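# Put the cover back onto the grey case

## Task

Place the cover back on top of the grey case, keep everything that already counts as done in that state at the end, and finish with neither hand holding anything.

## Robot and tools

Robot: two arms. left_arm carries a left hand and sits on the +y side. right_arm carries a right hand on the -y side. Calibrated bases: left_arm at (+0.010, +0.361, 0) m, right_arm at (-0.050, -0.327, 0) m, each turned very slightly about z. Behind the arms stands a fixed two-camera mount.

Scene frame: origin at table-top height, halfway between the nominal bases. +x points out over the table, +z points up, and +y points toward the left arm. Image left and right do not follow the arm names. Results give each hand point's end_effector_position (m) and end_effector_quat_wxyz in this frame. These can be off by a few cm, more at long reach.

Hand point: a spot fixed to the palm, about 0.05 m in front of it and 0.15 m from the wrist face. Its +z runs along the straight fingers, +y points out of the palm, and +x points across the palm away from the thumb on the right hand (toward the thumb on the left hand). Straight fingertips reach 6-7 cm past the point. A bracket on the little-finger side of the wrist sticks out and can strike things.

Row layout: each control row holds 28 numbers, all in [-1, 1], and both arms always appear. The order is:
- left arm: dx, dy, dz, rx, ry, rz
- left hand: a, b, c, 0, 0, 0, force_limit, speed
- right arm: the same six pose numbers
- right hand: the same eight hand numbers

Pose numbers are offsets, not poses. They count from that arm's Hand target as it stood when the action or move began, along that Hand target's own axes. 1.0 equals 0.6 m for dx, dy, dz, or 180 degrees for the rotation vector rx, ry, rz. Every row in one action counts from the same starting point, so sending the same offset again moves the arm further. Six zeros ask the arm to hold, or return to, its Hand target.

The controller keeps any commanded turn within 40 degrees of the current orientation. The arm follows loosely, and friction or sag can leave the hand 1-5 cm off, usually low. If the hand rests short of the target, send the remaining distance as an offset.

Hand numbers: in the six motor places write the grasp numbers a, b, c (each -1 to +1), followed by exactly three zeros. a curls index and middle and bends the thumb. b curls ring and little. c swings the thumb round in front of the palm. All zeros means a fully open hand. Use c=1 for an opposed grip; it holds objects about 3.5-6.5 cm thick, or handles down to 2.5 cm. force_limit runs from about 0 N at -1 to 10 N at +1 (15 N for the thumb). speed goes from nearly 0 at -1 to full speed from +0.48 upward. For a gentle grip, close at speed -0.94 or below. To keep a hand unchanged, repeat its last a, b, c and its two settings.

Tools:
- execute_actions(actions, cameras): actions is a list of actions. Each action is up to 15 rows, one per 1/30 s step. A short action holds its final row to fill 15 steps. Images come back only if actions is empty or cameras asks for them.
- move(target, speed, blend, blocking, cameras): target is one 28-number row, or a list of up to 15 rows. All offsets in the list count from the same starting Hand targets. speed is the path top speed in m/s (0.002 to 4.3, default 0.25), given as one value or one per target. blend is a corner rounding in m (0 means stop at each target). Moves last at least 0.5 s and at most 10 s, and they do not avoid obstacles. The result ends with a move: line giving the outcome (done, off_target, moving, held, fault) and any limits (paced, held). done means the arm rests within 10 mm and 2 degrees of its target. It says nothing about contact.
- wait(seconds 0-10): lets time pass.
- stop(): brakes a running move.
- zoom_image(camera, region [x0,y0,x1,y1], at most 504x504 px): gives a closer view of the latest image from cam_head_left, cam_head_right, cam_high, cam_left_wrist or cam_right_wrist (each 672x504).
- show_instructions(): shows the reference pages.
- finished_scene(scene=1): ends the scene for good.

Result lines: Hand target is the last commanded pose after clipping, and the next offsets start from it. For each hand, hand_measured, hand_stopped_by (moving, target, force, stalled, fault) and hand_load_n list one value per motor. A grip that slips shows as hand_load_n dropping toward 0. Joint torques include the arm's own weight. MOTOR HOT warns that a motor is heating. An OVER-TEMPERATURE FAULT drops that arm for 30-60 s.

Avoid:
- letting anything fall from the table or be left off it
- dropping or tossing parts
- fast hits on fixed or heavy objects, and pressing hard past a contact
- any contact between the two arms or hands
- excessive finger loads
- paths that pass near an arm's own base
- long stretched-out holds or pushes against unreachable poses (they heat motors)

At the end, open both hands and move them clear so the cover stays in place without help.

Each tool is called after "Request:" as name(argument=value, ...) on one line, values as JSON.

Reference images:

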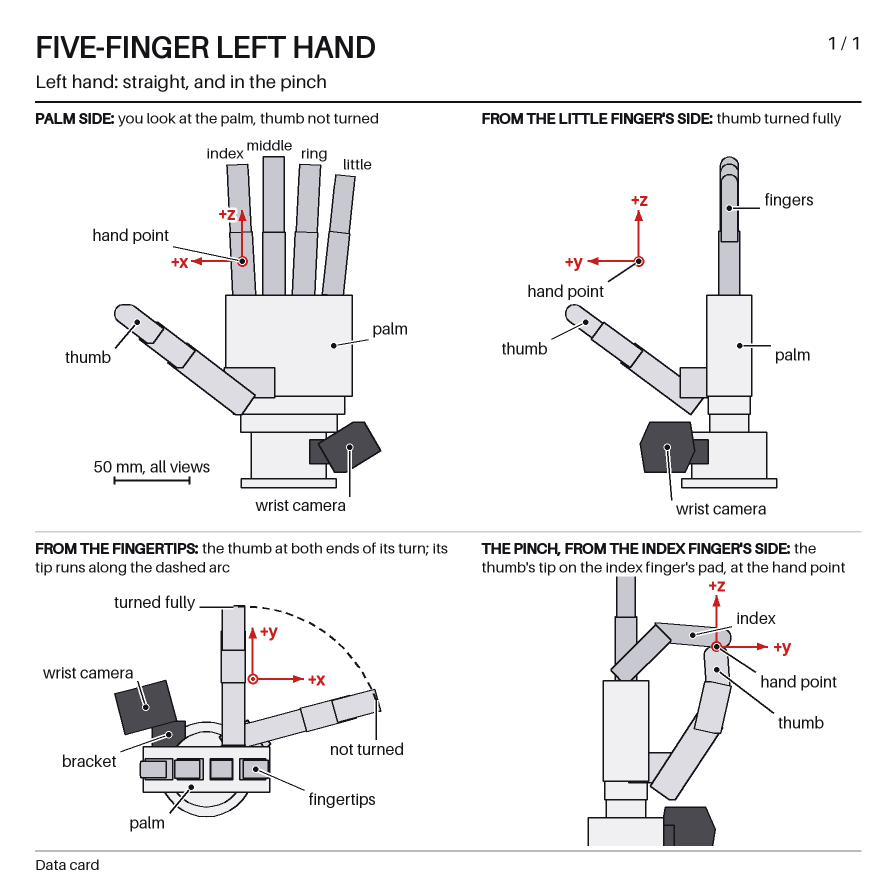

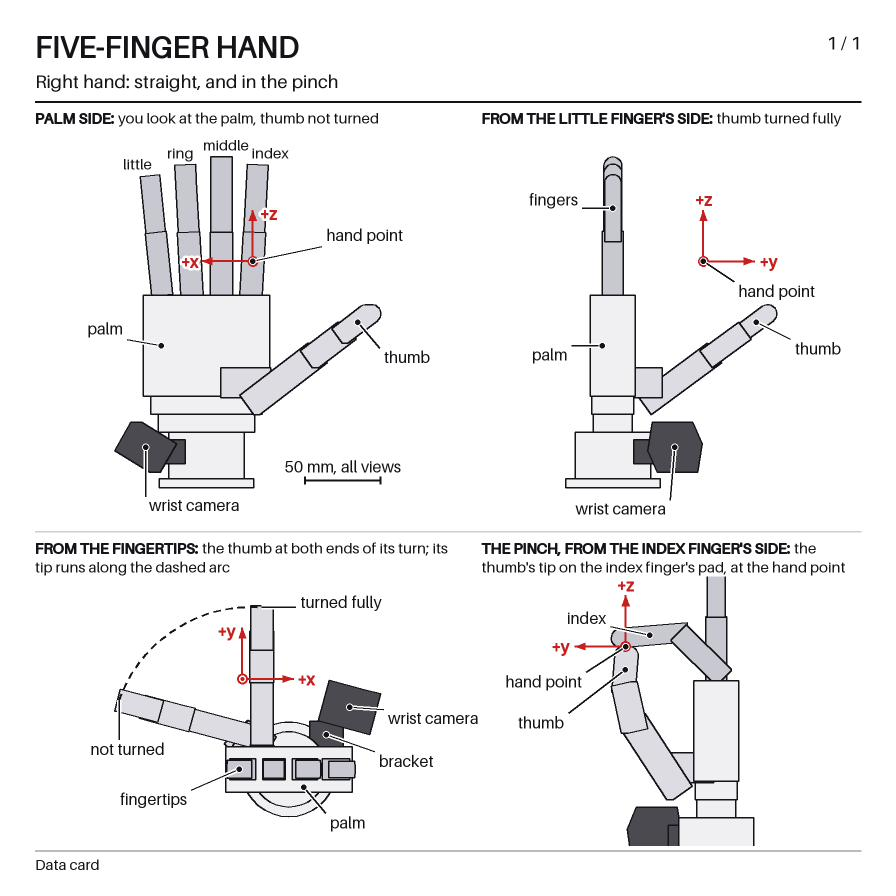

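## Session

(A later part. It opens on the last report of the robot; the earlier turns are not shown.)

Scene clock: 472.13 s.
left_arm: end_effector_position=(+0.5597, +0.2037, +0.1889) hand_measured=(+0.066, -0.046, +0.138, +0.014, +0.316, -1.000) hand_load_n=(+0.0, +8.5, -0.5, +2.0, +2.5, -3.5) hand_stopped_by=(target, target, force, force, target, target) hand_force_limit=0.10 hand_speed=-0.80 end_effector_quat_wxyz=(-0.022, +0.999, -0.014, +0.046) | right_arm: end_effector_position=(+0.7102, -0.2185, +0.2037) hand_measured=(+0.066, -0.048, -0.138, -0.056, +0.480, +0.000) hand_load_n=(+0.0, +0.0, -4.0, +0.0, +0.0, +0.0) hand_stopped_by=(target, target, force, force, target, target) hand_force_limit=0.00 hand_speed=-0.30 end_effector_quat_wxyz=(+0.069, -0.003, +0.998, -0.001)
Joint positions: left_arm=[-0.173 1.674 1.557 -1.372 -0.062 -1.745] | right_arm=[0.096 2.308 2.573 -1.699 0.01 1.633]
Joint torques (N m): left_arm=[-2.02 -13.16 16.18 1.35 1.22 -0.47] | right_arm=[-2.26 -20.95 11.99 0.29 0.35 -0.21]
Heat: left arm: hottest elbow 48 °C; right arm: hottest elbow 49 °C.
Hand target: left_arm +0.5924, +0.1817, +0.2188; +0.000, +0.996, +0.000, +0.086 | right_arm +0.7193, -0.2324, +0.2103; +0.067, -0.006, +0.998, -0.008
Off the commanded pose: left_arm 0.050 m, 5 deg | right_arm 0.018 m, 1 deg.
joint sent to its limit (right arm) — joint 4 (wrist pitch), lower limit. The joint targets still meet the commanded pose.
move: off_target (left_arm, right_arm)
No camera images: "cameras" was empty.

Request:
move(target=[-0.0014,0,0.0082,0,-0.015,0,0.65,0.5,1,0,0,0,0.1,-0.8,0,0,0,0,0,0,0.66,0.5,0.5,0,0,0,0.0,-0.3], speed=0.04, cameras=["cam_head_left", "cam_high"])

Request:
zoom_image(camera="cam_head_left", region=[250, 190, 350, 265])

Request:
zoom_image(camera="cam_head_left", region=[370, 200, 470, 275])

Scene clock: 473.57 s.
left_arm: end_effector_position=(+0.5602, +0.2038, +0.1882) hand_measured=(+0.066, -0.046, +0.138, +0.014, +0.316, -1.000) hand_load_n=(+0.5, +16.5, -0.5, +0.0, +2.5, -6.5) hand_stopped_by=(target, target, force, force, target, target) hand_force_limit=0.10 hand_speed=-0.80 end_effector_quat_wxyz=(-0.021, +0.999, -0.013, +0.026) | right_arm: end_effector_position=(+0.7102, -0.2185, +0.2037) hand_measured=(+0.066, -0.048, -0.138, -0.056, +0.480, +0.000) hand_load_n=(+0.0, +0.5, -4.0, +0.0, +0.0, +0.0) hand_stopped_by=(target, target, force, force, target, target) hand_force_limit=0.00 hand_speed=-0.30 end_effector_quat_wxyz=(+0.069, -0.003, +0.998, -0.001)
Joint positions: left_arm=[-0.169 1.702 1.596 -1.422 -0.05 -1.745] | right_arm=[0.096 2.308 2.573 -1.699 0.01 1.633]
Joint torques (N m): left_arm=[-1.32 -12.51 15.99 1.32 1.15 -0.47] | right_arm=[-2.14 -20.89 11.97 0.29 0.34 -0.22]
Heat: left arm: hottest elbow 48 °C; right arm: hottest elbow 49 °C.
Hand target: left_arm +0.5925, +0.1818, +0.2140; +0.000, +0.998, +0.000, +0.063 | right_arm +0.7193, -0.2324, +0.2103; +0.067, -0.006, +0.998, -0.008
Off the commanded pose: left_arm 0.047 m, 5 deg | right_arm 0.018 m, 1 deg.
joint sent to its limit (right arm) — joint 4 (wrist pitch), lower limit. The joint targets still meet the commanded pose.
move: off_target (left_arm, right_arm)
Images, in order (width x height): cam_head_left 672x504, cam_high 672x504.

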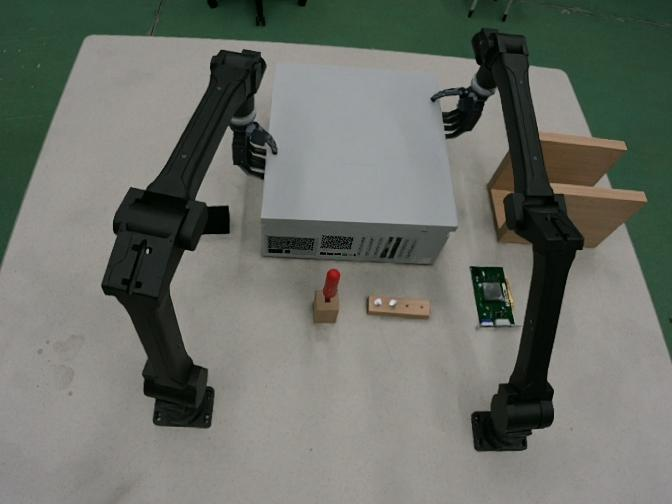

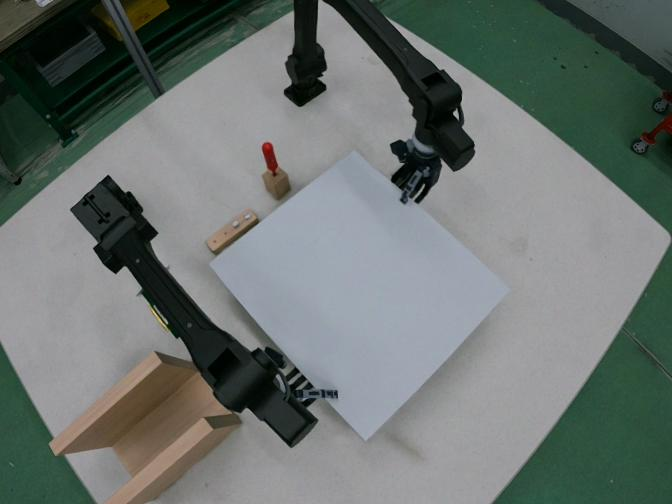

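Scaled by 5.040 from the camera's 672x504 image, which has a finer 960x720 frame.

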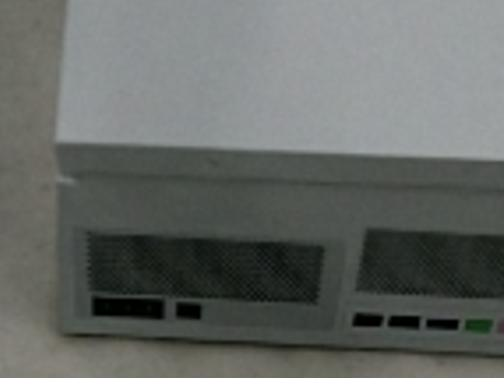

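Scaled by 5.040 from the camera's 672x504 image, which has a finer 960x720 frame.

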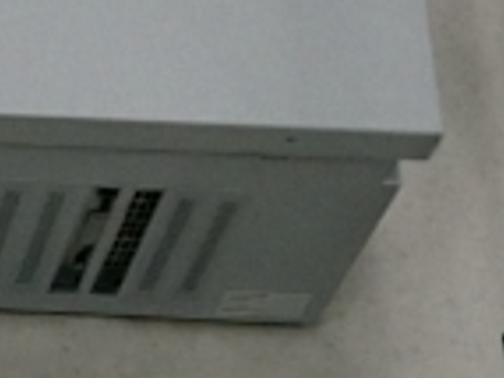

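Request:
zoom_image(camera="cam_high", region=[310, 110, 410, 210])

Request:
zoom_image(camera="cam_high", region=[170, 220, 270, 320])

Request:
zoom_image(camera="cam_high", region=[420, 260, 520, 360])

Request:
zoom_image(camera="cam_high", region=[320, 350, 420, 450])

Scaled by 5.040 from the camera's 672x504 image, which has a finer 960x720 frame.

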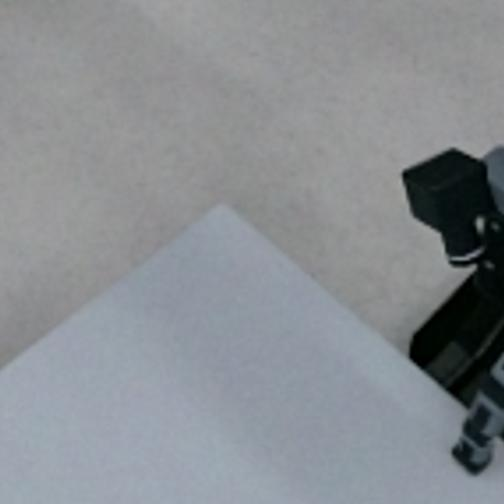

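Scaled by 5.040 from the camera's 672x504 image, which has a finer 960x720 frame.

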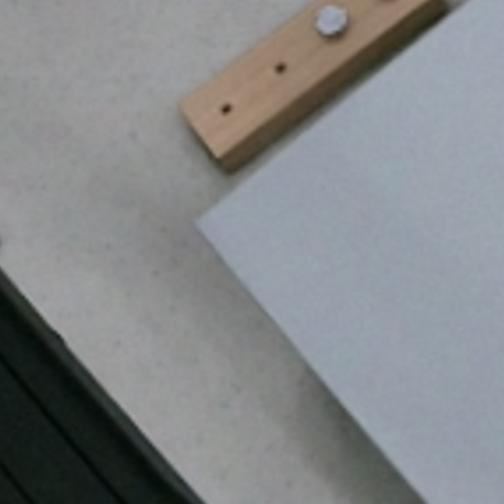

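Scaled by 5.040 from the camera's 672x504 image, which has a finer 960x720 frame.

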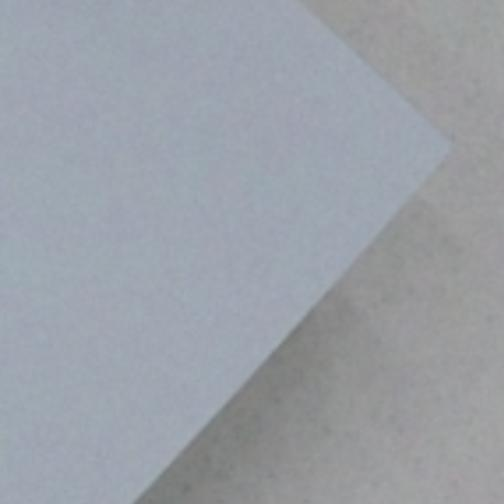

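Scaled by 5.040 from the camera's 672x504 image, which has a finer 960x720 frame.

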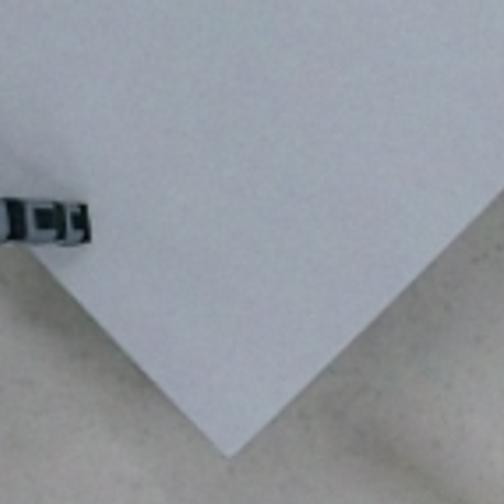

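Request:
move(target=[0.0115,0,0.0013,0,0.005,0,0.65,0.5,1,0,0,0,0.1,-0.8,0,0,0,0,0,0,0.66,0.5,0.5,0,0,0,0.0,-0.3], speed=0.03, cameras=["cam_head_left", "cam_high"])

Request:
zoom_image(camera="cam_head_left", region=[250, 190, 350, 265])

Request:
zoom_image(camera="cam_high", region=[420, 260, 520, 360])

Scene clock: 477.50 s.
left_arm: end_effector_position=(+0.5604, +0.2035, +0.1881) hand_measured=(+0.066, -0.046, +0.138, +0.014, +0.316, -1.000) hand_load_n=(+0.0, +16.5, +0.0, +0.0, +2.0, -7.0) hand_stopped_by=(target, target, force, force, target, target) hand_force_limit=0.10 hand_speed=-0.80 end_effector_quat_wxyz=(-0.020, +0.999, -0.015, +0.026) | right_arm: end_effector_position=(+0.7102, -0.2185, +0.2037) hand_measured=(+0.066, -0.048, -0.138, -0.056, +0.480, +0.000) hand_load_n=(+0.0, +0.0, -4.0, +0.0, +0.0, +0.5) hand_stopped_by=(target, target, force, force, target, target) hand_force_limit=0.00 hand_speed=-0.30 end_effector_quat_wxyz=(+0.069, -0.003, +0.998, -0.001)
Joint positions: left_arm=[-0.168 1.703 1.598 -1.422 -0.049 -1.74] | right_arm=[0.096 2.308 2.573 -1.699 0.01 1.633]
Joint torques (N m): left_arm=[-1.85 -12.04 16.43 1.63 1.08 -0.51] | right_arm=[-2.26 -20.89 11.99 0.28 0.34 -0.21]
Heat: left arm: hottest elbow 48 °C; right arm: hottest elbow 49 °C.
Hand target: left_arm +0.5994, +0.1816, +0.2140; +0.000, +0.998, +0.000, +0.070 | right_arm +0.7193, -0.2324, +0.2103; +0.067, -0.006, +0.998, -0.008
Off the commanded pose: left_arm 0.052 m, 6 deg | right_arm 0.018 m, 1 deg.
joint sent to its limit (right arm) — joint 4 (wrist pitch), lower limit. The joint targets still meet the commanded pose.
move: off_target (left_arm, right_arm)
Images, in order (width x height): cam_head_left 672x504, cam_high 672x504.

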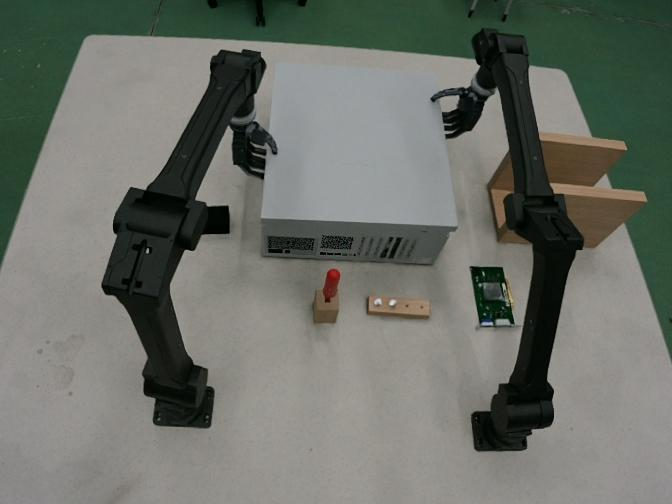

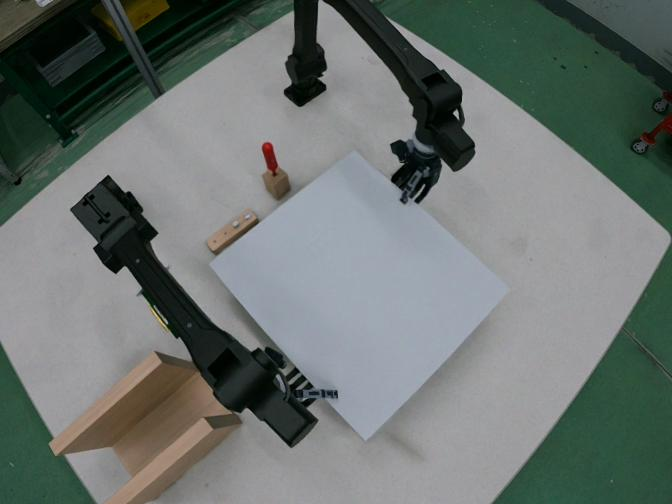

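Scaled by 5.040 from the camera's 672x504 image, which has a finer 960x720 frame.

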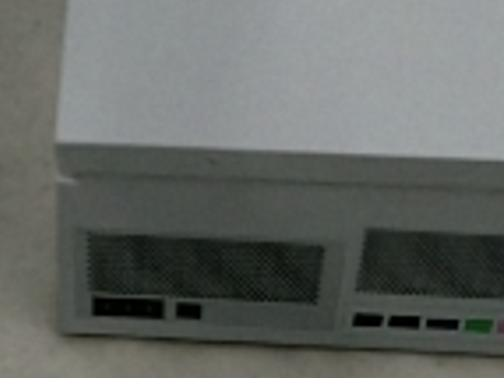

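Scaled by 5.040 from the camera's 672x504 image, which has a finer 960x720 frame.

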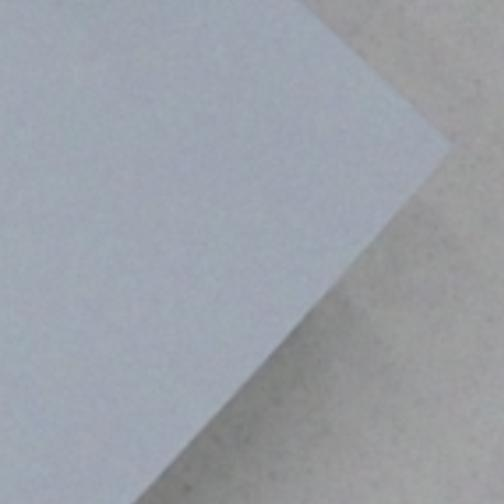

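Request:
move(target=[0.0145,0,0.002,0,0.008,0,0.65,0.5,1,0,0,0,0.1,-0.8,0,0,0,0,0,0,0.66,0.5,0.5,0,0,0,0.0,-0.3], speed=0.03, cameras=[])

Scene clock: 478.63 s.
left_arm: end_effector_position=(+0.5606, +0.2035, +0.1881) hand_measured=(+0.066, -0.046, +0.138, +0.014, +0.316, -1.000) hand_load_n=(+0.0, +16.5, +0.0, +0.0, +2.0, -6.5) hand_stopped_by=(target, target, force, force, target, target) hand_force_limit=0.10 hand_speed=-0.80 end_effector_quat_wxyz=(-0.020, +0.999, -0.017, +0.026) | right_arm: end_effector_position=(+0.7102, -0.2185, +0.2037) hand_measured=(+0.066, -0.048, -0.138, -0.056, +0.480, +0.000) hand_load_n=(+0.0, +0.5, -4.0, +0.0, +0.0, +0.0) hand_stopped_by=(target, target, force, force, target, target) hand_force_limit=0.00 hand_speed=-0.30 end_effector_quat_wxyz=(+0.069, -0.003, +0.998, -0.001)
Joint positions: left_arm=[-0.168 1.704 1.599 -1.422 -0.049 -1.736] | right_arm=[0.096 2.308 2.573 -1.699 0.01 1.633]
Joint torques (N m): left_arm=[-1.49 -11.22 16.13 2.61 0.86 -0.44] | right_arm=[-2.2 -20.89 11.99 0.28 0.33 -0.21]
Heat: left arm: hottest elbow 49 °C; right arm: hottest elbow 49 °C.
Hand target: left_arm +0.6083, +0.1817, +0.2141; +0.000, +0.997, +0.000, +0.083 | right_arm +0.7193, -0.2324, +0.2103; +0.067, -0.006, +0.998, -0.008
Off the commanded pose: left_arm 0.058 m, 7 deg | right_arm 0.018 m, 1 deg.
joint sent to its limit (right arm) — joint 4 (wrist pitch), lower limit. The joint targets still meet the commanded pose.
move: off_target (left_arm, right_arm)
No camera images: "cameras" was empty.

Request:
move(target=[0.0145,0,0.002,0,0,0,0.65,0.5,1,0,0,0,0.1,-0.8,0,0,0,0,0,0,0.66,0.5,0.5,0,0,0,0.0,-0.3], speed=0.03, cameras=[])

Scene clock: 479.87 s.
left_arm: end_effector_position=(+0.5619, +0.2033, +0.1878) hand_measured=(+0.066, -0.046, +0.138, +0.014, +0.316, -1.000) hand_load_n=(+0.0, +16.5, -1.5, +0.5, +2.5, -8.0) hand_stopped_by=(target, target, force, force, target, target) hand_force_limit=0.10 hand_speed=-0.80 end_effector_quat_wxyz=(-0.021, +0.999, -0.026, +0.024) | right_arm: end_effector_position=(+0.7102, -0.2185, +0.2037) hand_measured=(+0.066, -0.048, -0.138, -0.056, +0.480, +0.000) hand_load_n=(+0.0, +0.0, -4.0, +0.0, +0.0, +0.0) hand_stopped_by=(target, target, force, force, target, target) hand_force_limit=0.00 hand_speed=-0.30 end_effector_quat_wxyz=(+0.069, -0.003, +0.998, -0.001)
Joint positions: left_arm=[-0.166 1.713 1.61 -1.429 -0.049 -1.717] | right_arm=[0.096 2.308 2.573 -1.699 0.01 1.633]
Joint torques (N m): left_arm=[-1.49 -11.05 17.54 2.48 0.9 -0.66] | right_arm=[-2.32 -20.84 11.99 0.29 0.34 -0.21]
Heat: left arm: hottest elbow 50 °C; right arm: hottest elbow 50 °C.
Hand target: left_arm +0.6170, +0.1818, +0.2143; +0.000, +0.997, +0.000, +0.083 | right_arm +0.7193, -0.2324, +0.2103; +0.067, -0.006, +0.998, -0.008
Off the commanded pose: left_arm 0.065 m, 8 deg | right_arm 0.018 m, 1 deg.
joint sent to its limit (right arm) — joint 4 (wrist pitch), lower limit. The joint targets still meet the commanded pose.
move: off_target (left_arm, right_arm)
No camera images: "cameras" was empty.

Request:
move(target=[-0.02,0,-0.003,0,0.02,0,0.65,0.5,1,0,0,0,0.1,-0.8,0,0,0,0,0,0,0.66,0.5,0.5,0,0,0,0.0,-0.3], speed=0.03, cameras=[])

Scene clock: 482.67 s.
left_arm: end_effector_position=(+0.5705, +0.2034, +0.1898) hand_measured=(+0.066, -0.048, +0.138, +0.014, +0.316, -1.000) hand_load_n=(+0.0, +5.0, -1.0, +4.0, +2.0, -2.5) hand_stopped_by=(target, target, force, force, target, target) hand_force_limit=0.10 hand_speed=-0.80 end_effector_quat_wxyz=(-0.019, +0.998, -0.022, +0.052) | right_arm: end_effector_position=(+0.7102, -0.2185, +0.2037) hand_measured=(+0.066, -0.048, -0.138, -0.056, +0.480, +0.000) hand_load_n=(+0.0, +0.0, -4.0, +0.0, -0.5, +0.0) hand_stopped_by=(target, target, force, force, target, target) hand_force_limit=0.00 hand_speed=-0.30 end_effector_quat_wxyz=(+0.069, -0.003, +0.998, -0.001)
Joint positions: left_arm=[-0.166 1.695 1.584 -1.365 -0.055 -1.723] | right_arm=[0.096 2.308 2.573 -1.699 0.01 1.633]
Joint torques (N m): left_arm=[-2.43 -14.39 11.97 3.51 0.65 -0.72] | right_arm=[-2.26 -20.84 11.99 0.27 0.34 -0.22]
Heat: left arm: hottest elbow 51 °C; right arm: hottest elbow 50 °C.
Hand target: left_arm +0.6048, +0.1816, +0.2140; +0.000, +0.993, +0.000, +0.114 | right_arm +0.7193, -0.2324, +0.2103; +0.067, -0.006, +0.998, -0.008
Off the commanded pose: left_arm 0.047 m, 8 deg | right_arm 0.018 m, 1 deg.
joint sent to its limit (right arm) — joint 4 (wrist pitch), lower limit. The joint targets still meet the commanded pose.
move: off_target (left_arm, right_arm)
No camera images: "cameras" was empty.

Request:
wait(seconds=0.1, cameras=["cam_head_left", "cam_high", "cam_left_wrist"])

Request:
zoom_image(camera="cam_head_left", region=[250, 190, 350, 265])

Request:
zoom_image(camera="cam_head_left", region=[370, 200, 470, 275])

Request:
zoom_image(camera="cam_high", region=[420, 260, 520, 360])

Request:
zoom_image(camera="cam_high", region=[320, 350, 420, 450])

Scene clock: 483.40 s.
left_arm: end_effector_position=(+0.5705, +0.2035, +0.1898) hand_measured=(+0.066, -0.048, +0.138, +0.014, +0.316, -1.000) hand_load_n=(+0.5, +5.0, -0.5, +4.0, +2.5, -3.0) hand_stopped_by=(target, target, force, force, target, target) hand_force_limit=0.10 hand_speed=-0.80 end_effector_quat_wxyz=(-0.019, +0.998, -0.022, +0.052) | right_arm: end_effector_position=(+0.7102, -0.2185, +0.2037) hand_measured=(+0.066, -0.048, -0.138, -0.056, +0.480, +0.000) hand_load_n=(+0.0, +0.0, -4.0, +0.0, +0.0, +0.0) hand_stopped_by=(target, target, force, force, target, target) hand_force_limit=0.00 hand_speed=-0.30 end_effector_quat_wxyz=(+0.069, -0.003, +0.998, -0.001)
Joint positions: left_arm=[-0.166 1.695 1.584 -1.365 -0.056 -1.723] | right_arm=[0.096 2.308 2.573 -1.699 0.01 1.633]
Joint torques (N m): left_arm=[-1.96 -13.8 12.1 3.74 0.61 -0.68] | right_arm=[-2.26 -20.84 11.99 0.28 0.35 -0.21]
Heat: left arm: hottest elbow 51 °C; right arm: hottest elbow 50 °C.
Hand target: left_arm +0.6048, +0.1817, +0.2140; +0.000, +0.993, +0.000, +0.114 | right_arm +0.7193, -0.2324, +0.2103; +0.067, -0.006, +0.998, -0.008
Off the commanded pose: left_arm 0.047 m, 8 deg | right_arm 0.018 m, 1 deg.
wait: 0.10 s; at rest from the start
Images, in order (width x height): cam_head_left 672x504, cam_high 672x504, cam_left_wrist 672x504.

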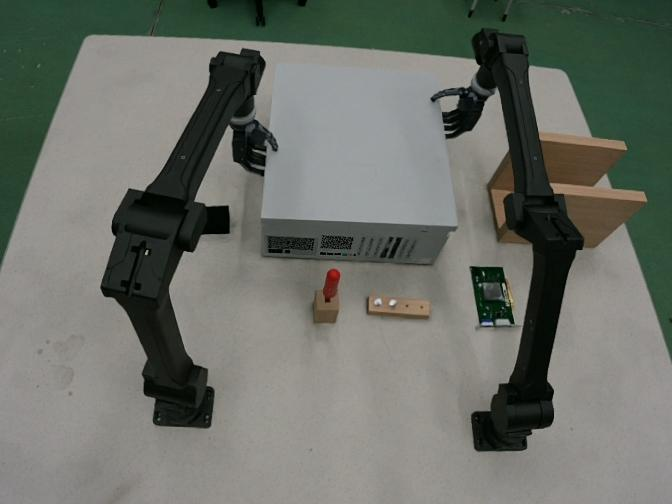

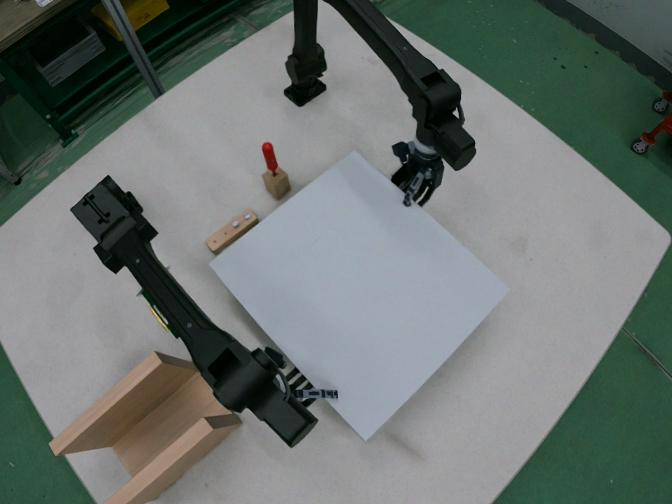

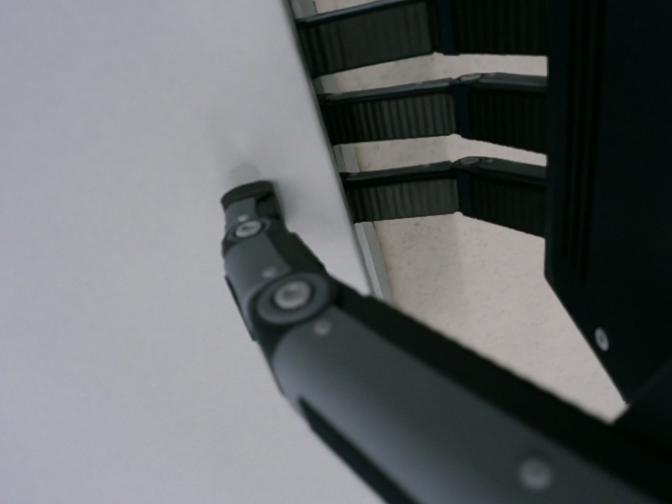

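Scaled by 5.040 from the camera's 672x504 image, which has a finer 960x720 frame.

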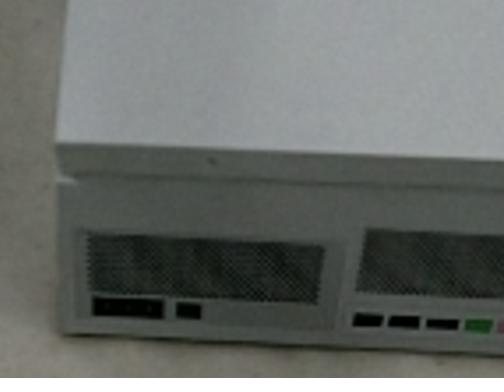

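Scaled by 5.040 from the camera's 672x504 image, which has a finer 960x720 frame.

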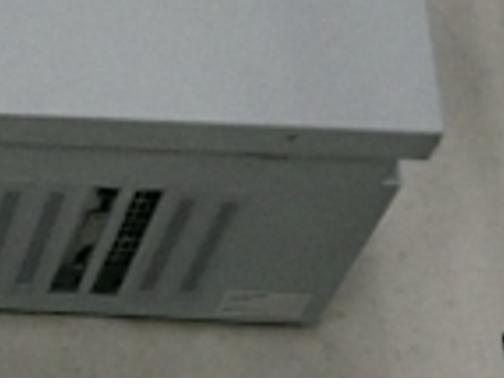

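Scaled by 5.040 from the camera's 672x504 image, which has a finer 960x720 frame.

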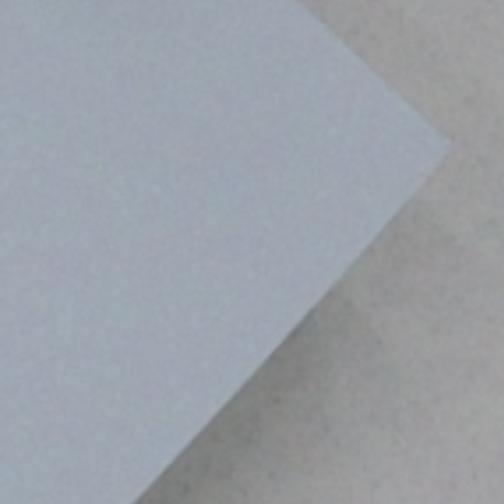

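Scaled by 5.040 from the camera's 672x504 image, which has a finer 960x720 frame.

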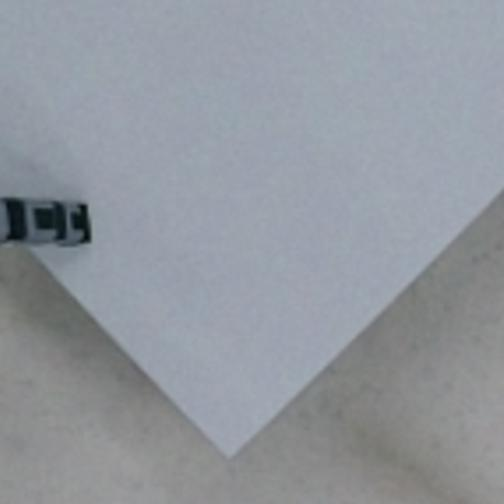

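Request:
move(target=[0,0,0,0,0,0,0.65,0.5,1,0,0,0,0.1,-0.8,0,0,-0.0165,0,0,0,0.66,0.5,1.0,0,0,0,0.0,-0.85], speed=0.04, cameras=["cam_right_wrist"])

Scene clock: 486.57 s.
left_arm: end_effector_position=(+0.5705, +0.2035, +0.1898) hand_measured=(+0.066, -0.048, +0.138, +0.014, +0.316, -1.000) hand_load_n=(+0.0, +4.5, -1.0, +4.0, +2.0, -3.0) hand_stopped_by=(target, target, force, force, target, target) hand_force_limit=0.10 hand_speed=-0.80 end_effector_quat_wxyz=(-0.019, +0.998, -0.022, +0.052) | right_arm: end_effector_position=(+0.7104, -0.2191, +0.2019) hand_measured=(+0.066, -0.048, -0.176, -0.056, +0.450, -0.056) hand_load_n=(+0.0, +0.0, +7.5, +0.0, +7.5, +7.0) hand_stopped_by=(target, target, force, force, force, force) hand_force_limit=0.00 hand_speed=-0.85 end_effector_quat_wxyz=(+0.067, -0.003, +0.998, -0.001)
Joint positions: left_arm=[-0.166 1.695 1.584 -1.365 -0.056 -1.723] | right_arm=[0.096 2.31 2.573 -1.699 0.012 1.633]
Joint torques (N m): left_arm=[-1.85 -14.1 12.31 3.78 0.67 -0.67] | right_arm=[-2.2 -22.12 11.78 0.29 0.26 -0.2]
Heat: left arm: hottest elbow 50 °C; right arm: hottest elbow 50 °C.
Hand target: left_arm +0.6048, +0.1817, +0.2140; +0.000, +0.993, +0.000, +0.114 | right_arm +0.7180, -0.2324, +0.2201; +0.067, -0.006, +0.998, -0.008
Off the commanded pose: left_arm 0.047 m, 8 deg | right_arm 0.024 m, 1 deg.
joint sent to its limit (right arm) — joint 4 (wrist pitch), lower limit. The joint targets still meet the commanded pose.
move: off_target (left_arm, right_arm)
Images, in order (width x height): cam_right_wrist 672x504.

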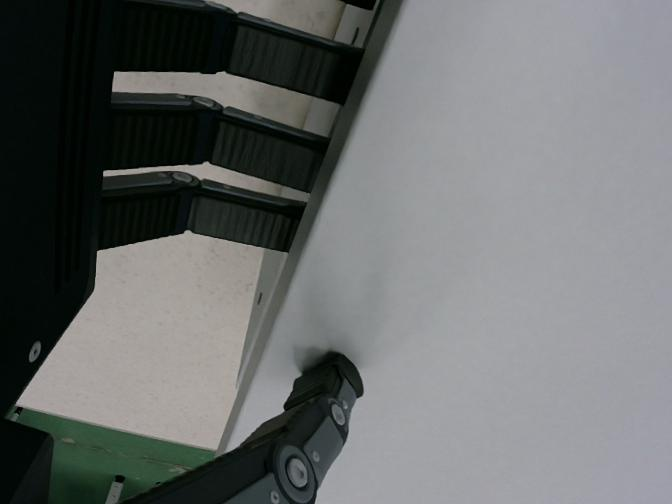

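Request:
move(target=[0.0105,0,-0.001,0,0,0,0.65,0.5,1,0,0,0,0.1,-0.8,-0.0179,0,-0.0077,0,0,0,0.66,0.5,1.0,0,0,0,0.0,-0.85], speed=0.04, cameras=["cam_head_left", "cam_high"])

Request:
zoom_image(camera="cam_head_left", region=[250, 190, 350, 265])

Request:
zoom_image(camera="cam_head_left", region=[370, 200, 470, 275])

Scene clock: 488.47 s.
left_arm: end_effector_position=(+0.5705, +0.2035, +0.1898) hand_measured=(+0.066, -0.048, +0.138, +0.014, +0.316, -1.000) hand_load_n=(+0.0, +5.0, -1.5, +4.5, +2.0, -2.5) hand_stopped_by=(target, target, force, force, target, target) hand_force_limit=0.10 hand_speed=-0.80 end_effector_quat_wxyz=(-0.019, +0.998, -0.021, +0.052) | right_arm: end_effector_position=(+0.7124, -0.2189, +0.2031) hand_measured=(+0.066, -0.048, -0.176, -0.056, +0.450, -0.056) hand_load_n=(+0.0, +0.0, +8.0, +0.0, +3.0, +2.5) hand_stopped_by=(target, target, force, force, force, force) hand_force_limit=0.00 hand_speed=-0.85 end_effector_quat_wxyz=(+0.072, -0.012, +0.997, -0.002)
Joint positions: left_arm=[-0.166 1.695 1.584 -1.365 -0.056 -1.723] | right_arm=[0.095 2.318 2.589 -1.699 0.012 1.613]
Joint torques (N m): left_arm=[-1.67 -12.86 13.65 3.64 0.62 -0.65] | right_arm=[-2.26 -21.3 14.27 0.27 0.17 0.03]
Heat: left arm: hottest elbow 50 °C; right arm: hottest elbow 50 °C.
Hand target: left_arm +0.6108, +0.1817, +0.2160; +0.000, +0.993, +0.000, +0.114 | right_arm +0.7281, -0.2322, +0.2263; +0.067, -0.006, +0.998, -0.008
Off the commanded pose: left_arm 0.053 m, 8 deg | right_arm 0.031 m, 1 deg.
joint sent to its limit (right arm) — joint 4 (wrist pitch), lower limit. The joint targets are off in orientation, not in position.
move: off_target (left_arm, right_arm)
Images, in order (width x height): cam_head_left 672x504, cam_high 672x504.

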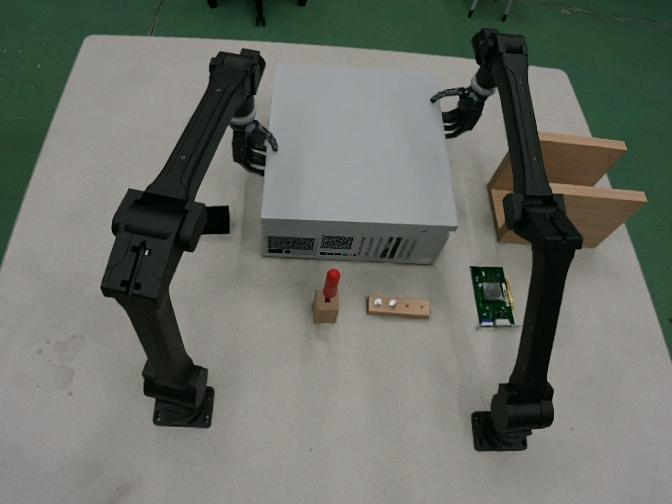

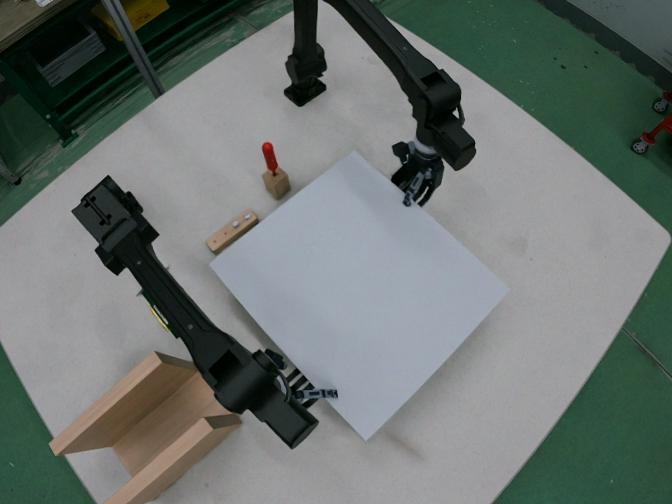

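Scaled by 5.040 from the camera's 672x504 image, which has a finer 960x720 frame.

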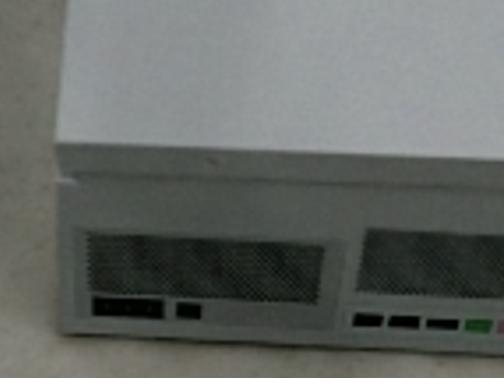

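Scaled by 5.040 from the camera's 672x504 image, which has a finer 960x720 frame.

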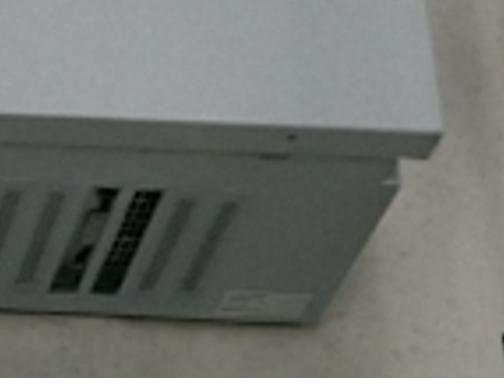

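Request:
move(target=[0,0,0,0,0,0,0.65,0.5,1,0,0,0,0.1,-0.8,-0.0142,0,-0.005,0,0,0,0.66,0.5,1.0,0,0,0,0.0,-0.85], speed=0.04, cameras=["cam_head_left", "cam_high"])

Request:
zoom_image(camera="cam_head_left", region=[370, 200, 470, 275])

Request:
zoom_image(camera="cam_high", region=[320, 350, 420, 450])

Scene clock: 491.13 s.
left_arm: end_effector_position=(+0.5706, +0.2035, +0.1898) hand_measured=(+0.066, -0.048, +0.136, +0.014, +0.316, -1.000) hand_load_n=(+0.0, +5.0, -2.5, +5.0, +2.0, -2.5) hand_stopped_by=(target, target, force, force, target, target) hand_force_limit=0.10 hand_speed=-0.80 end_effector_quat_wxyz=(-0.019, +0.998, -0.021, +0.052) | right_arm: end_effector_position=(+0.7168, -0.2194, +0.2030) hand_measured=(+0.066, -0.048, -0.176, -0.056, +0.450, -0.056) hand_load_n=(+0.0, +0.0, +6.5, +0.0, +2.5, -3.0) hand_stopped_by=(target, target, force, force, force, force) hand_force_limit=0.00 hand_speed=-0.85 end_effector_quat_wxyz=(+0.078, -0.029, +0.996, -0.003)
Joint positions: left_arm=[-0.166 1.695 1.584 -1.365 -0.056 -1.724] | right_arm=[0.093 2.336 2.621 -1.699 0.012 1.576]
Joint torques (N m): left_arm=[-1.67 -13.51 13.76 3.45 0.67 -0.62] | right_arm=[-2.08 -21.36 14.93 0.31 0.1 0.38]
Heat: left arm: hottest elbow 50 °C; right arm: hottest elbow 50 °C.
Hand target: left_arm +0.6108, +0.1817, +0.2160; +0.000, +0.993, +0.000, +0.114 | right_arm +0.7361, -0.2321, +0.2304; +0.067, -0.006, +0.998, -0.008
Off the commanded pose: left_arm 0.053 m, 8 deg | right_arm 0.036 m, 3 deg.
joint sent to its limit (right arm) — joint 4 (wrist pitch), lower limit. The joint targets are off in orientation, not in position.
move: off_target (left_arm, right_arm)
Images, in order (width x height): cam_head_left 672x504, cam_high 672x504.

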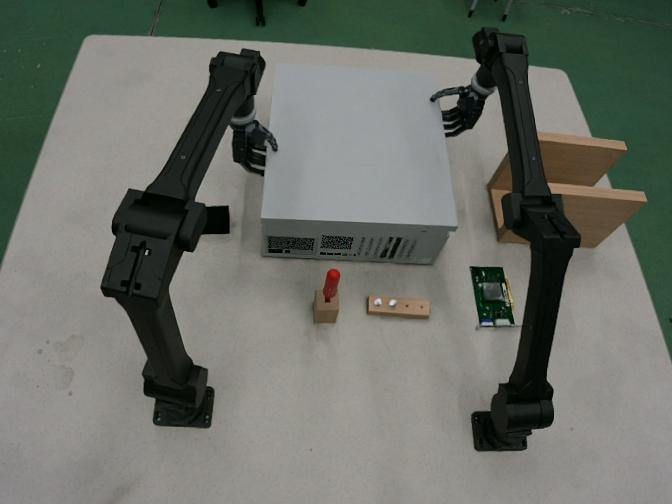

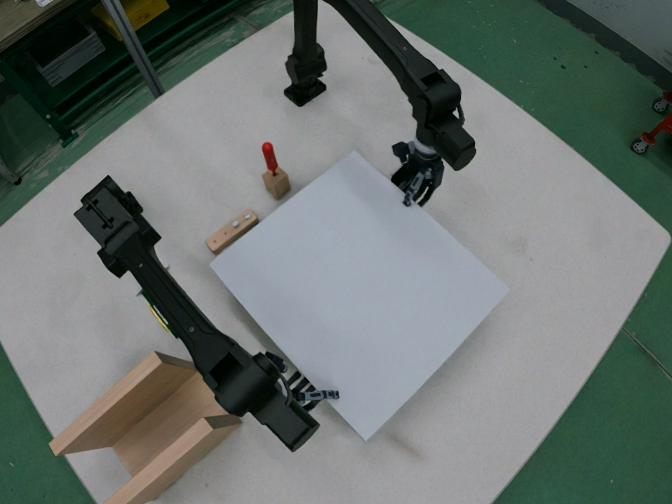

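Scaled by 5.040 from the camera's 672x504 image, which has a finer 960x720 frame.

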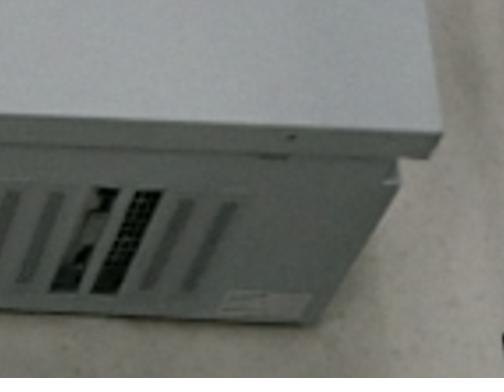

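Scaled by 5.040 from the camera's 672x504 image, which has a finer 960x720 frame.

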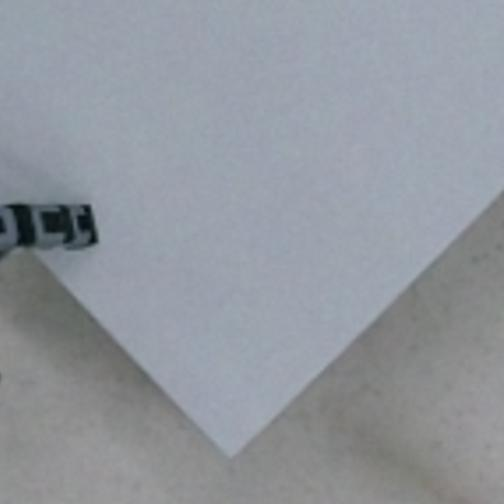

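Request:
move(target=[[0,0,0,0,0,0,0.65,0.5,1,0,0,0,0.1,-0.8,0,0,0,0,0,0,0.72,0.5,1.0,0,0,0,0.4,-0.85],[0.0032,0,-0.014,0,0.01,0,0.65,0.5,1,0,0,0,0.1,-0.8,0,0,0,0,0,0,0.72,0.5,1.0,0,0,0,0.4,-0.85]], speed=0.04, cameras=["cam_head_left", "cam_high"])

Request:
zoom_image(camera="cam_high", region=[420, 260, 520, 360])

Request:
zoom_image(camera="cam_head_left", region=[250, 190, 350, 265])

Scene clock: 495.73 s.
left_arm: end_effector_position=(+0.5709, +0.2037, +0.1898) hand_measured=(+0.066, -0.048, +0.136, +0.014, +0.316, -1.000) hand_load_n=(+0.0, +5.0, -3.0, +5.0, +1.5, -2.5) hand_stopped_by=(target, target, force, force, target, target) hand_force_limit=0.10 hand_speed=-0.80 end_effector_quat_wxyz=(-0.020, +0.998, -0.021, +0.053) | right_arm: end_effector_position=(+0.7170, -0.2193, +0.2026) hand_measured=(+0.072, -0.058, -0.186, -0.136, +0.430, -0.056) hand_load_n=(+0.0, +0.0, +10.5, +7.0, +11.0, -3.0) hand_stopped_by=(target, target, force, force, force, force) hand_force_limit=0.40 hand_speed=-0.85 end_effector_quat_wxyz=(+0.079, -0.032, +0.996, -0.003)
Joint positions: left_arm=[-0.166 1.695 1.584 -1.364 -0.058 -1.724] | right_arm=[0.093 2.338 2.624 -1.699 0.012 1.571]
Joint torques (N m): left_arm=[-1.96 -15.27 12.74 4.12 0.53 -0.66] | right_arm=[-2.02 -21.54 14.86 0.32 0.09 0.42]
Heat: left arm: hottest elbow 50 °C; right arm: hottest elbow 49 °C.
Hand target: left_arm +0.6108, +0.1818, +0.2246; +0.000, +0.992, +0.000, +0.130 | right_arm +0.7361, -0.2319, +0.2304; +0.067, -0.006, +0.998, -0.008
Off the commanded pose: left_arm 0.057 m, 9 deg | right_arm 0.036 m, 3 deg.
joint sent to its limit (right arm) — joint 4 (wrist pitch), lower limit. The joint targets are off in orientation, not in position.
move: off_target (left_arm, right_arm)
Images, in order (width x height): cam_head_left 672x504, cam_high 672x504.

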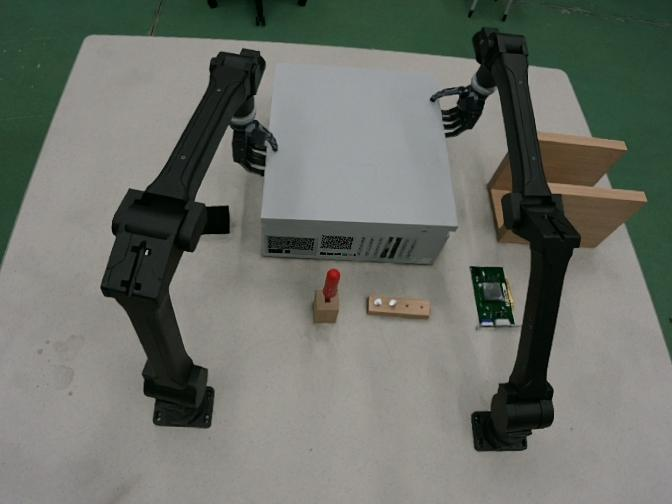

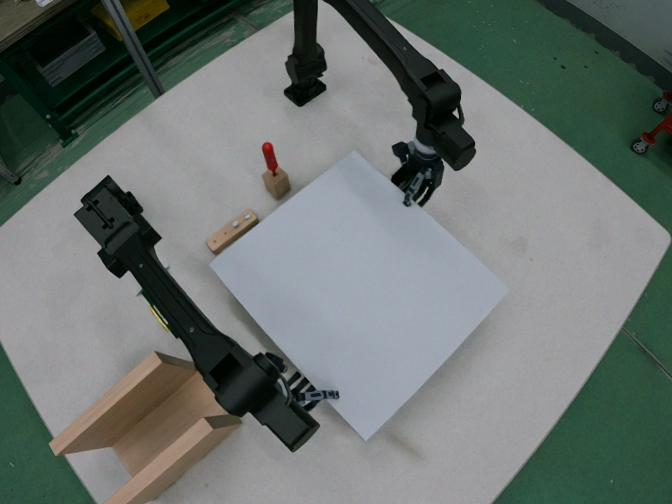

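Scaled by 5.040 from the camera's 672x504 image, which has a finer 960x720 frame.

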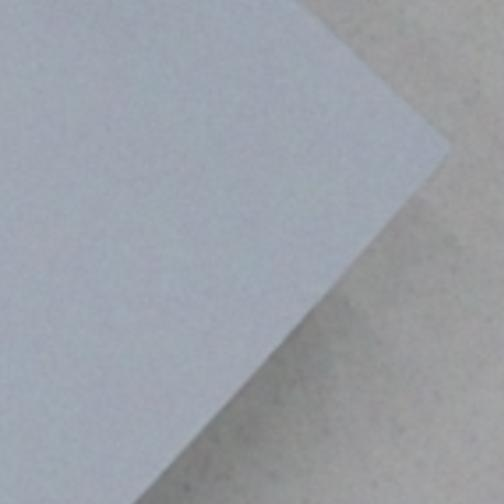

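Scaled by 5.040 from the camera's 672x504 image, which has a finer 960x720 frame.

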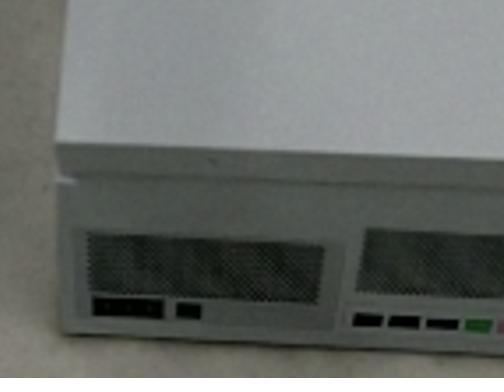

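Request:
move(target=[0.005,0,-0.021,0,0,0,0.65,0.5,1,0,0,0,0.1,-0.8,0,0,0,0,0,0,0.72,0.5,1.0,0,0,0,0.4,-0.85], speed=0.04, cameras=[])

Scene clock: 496.73 s.
left_arm: end_effector_position=(+0.5708, +0.2036, +0.1902) hand_measured=(+0.066, -0.048, +0.136, +0.014, +0.316, -1.000) hand_load_n=(+0.0, +5.0, -2.5, +5.5, +1.5, -2.0) hand_stopped_by=(target, target, force, force, target, target) hand_force_limit=0.10 hand_speed=-0.80 end_effector_quat_wxyz=(-0.020, +0.998, -0.021, +0.053) | right_arm: end_effector_position=(+0.7170, -0.2193, +0.2026) hand_measured=(+0.072, -0.058, -0.186, -0.136, +0.430, -0.056) hand_load_n=(+0.0, +0.0, +11.0, +7.0, +11.0, -3.0) hand_stopped_by=(target, target, force, force, force, force) hand_force_limit=0.40 hand_speed=-0.85 end_effector_quat_wxyz=(+0.079, -0.032, +0.996, -0.003)
Joint positions: left_arm=[-0.167 1.694 1.584 -1.364 -0.059 -1.724] | right_arm=[0.093 2.338 2.624 -1.699 0.012 1.571]
Joint torques (N m): left_arm=[-2.43 -15.44 14.69 3.03 0.51 -0.65] | right_arm=[-2.02 -21.54 14.84 0.29 0.09 0.42]
Heat: left arm: hottest elbow 50 °C; right arm: hottest elbow 50 °C.
Hand target: left_arm +0.6104, +0.1816, +0.2377; +0.000, +0.992, +0.000, +0.130 | right_arm +0.7361, -0.2319, +0.2304; +0.067, -0.006, +0.998, -0.008
Off the commanded pose: left_arm 0.066 m, 9 deg | right_arm 0.036 m, 3 deg.
joint sent to its limit (right arm) — joint 4 (wrist pitch), lower limit. The joint targets are off in orientation, not in position.
move: off_target (left_arm, right_arm)
No camera images: "cameras" was empty.


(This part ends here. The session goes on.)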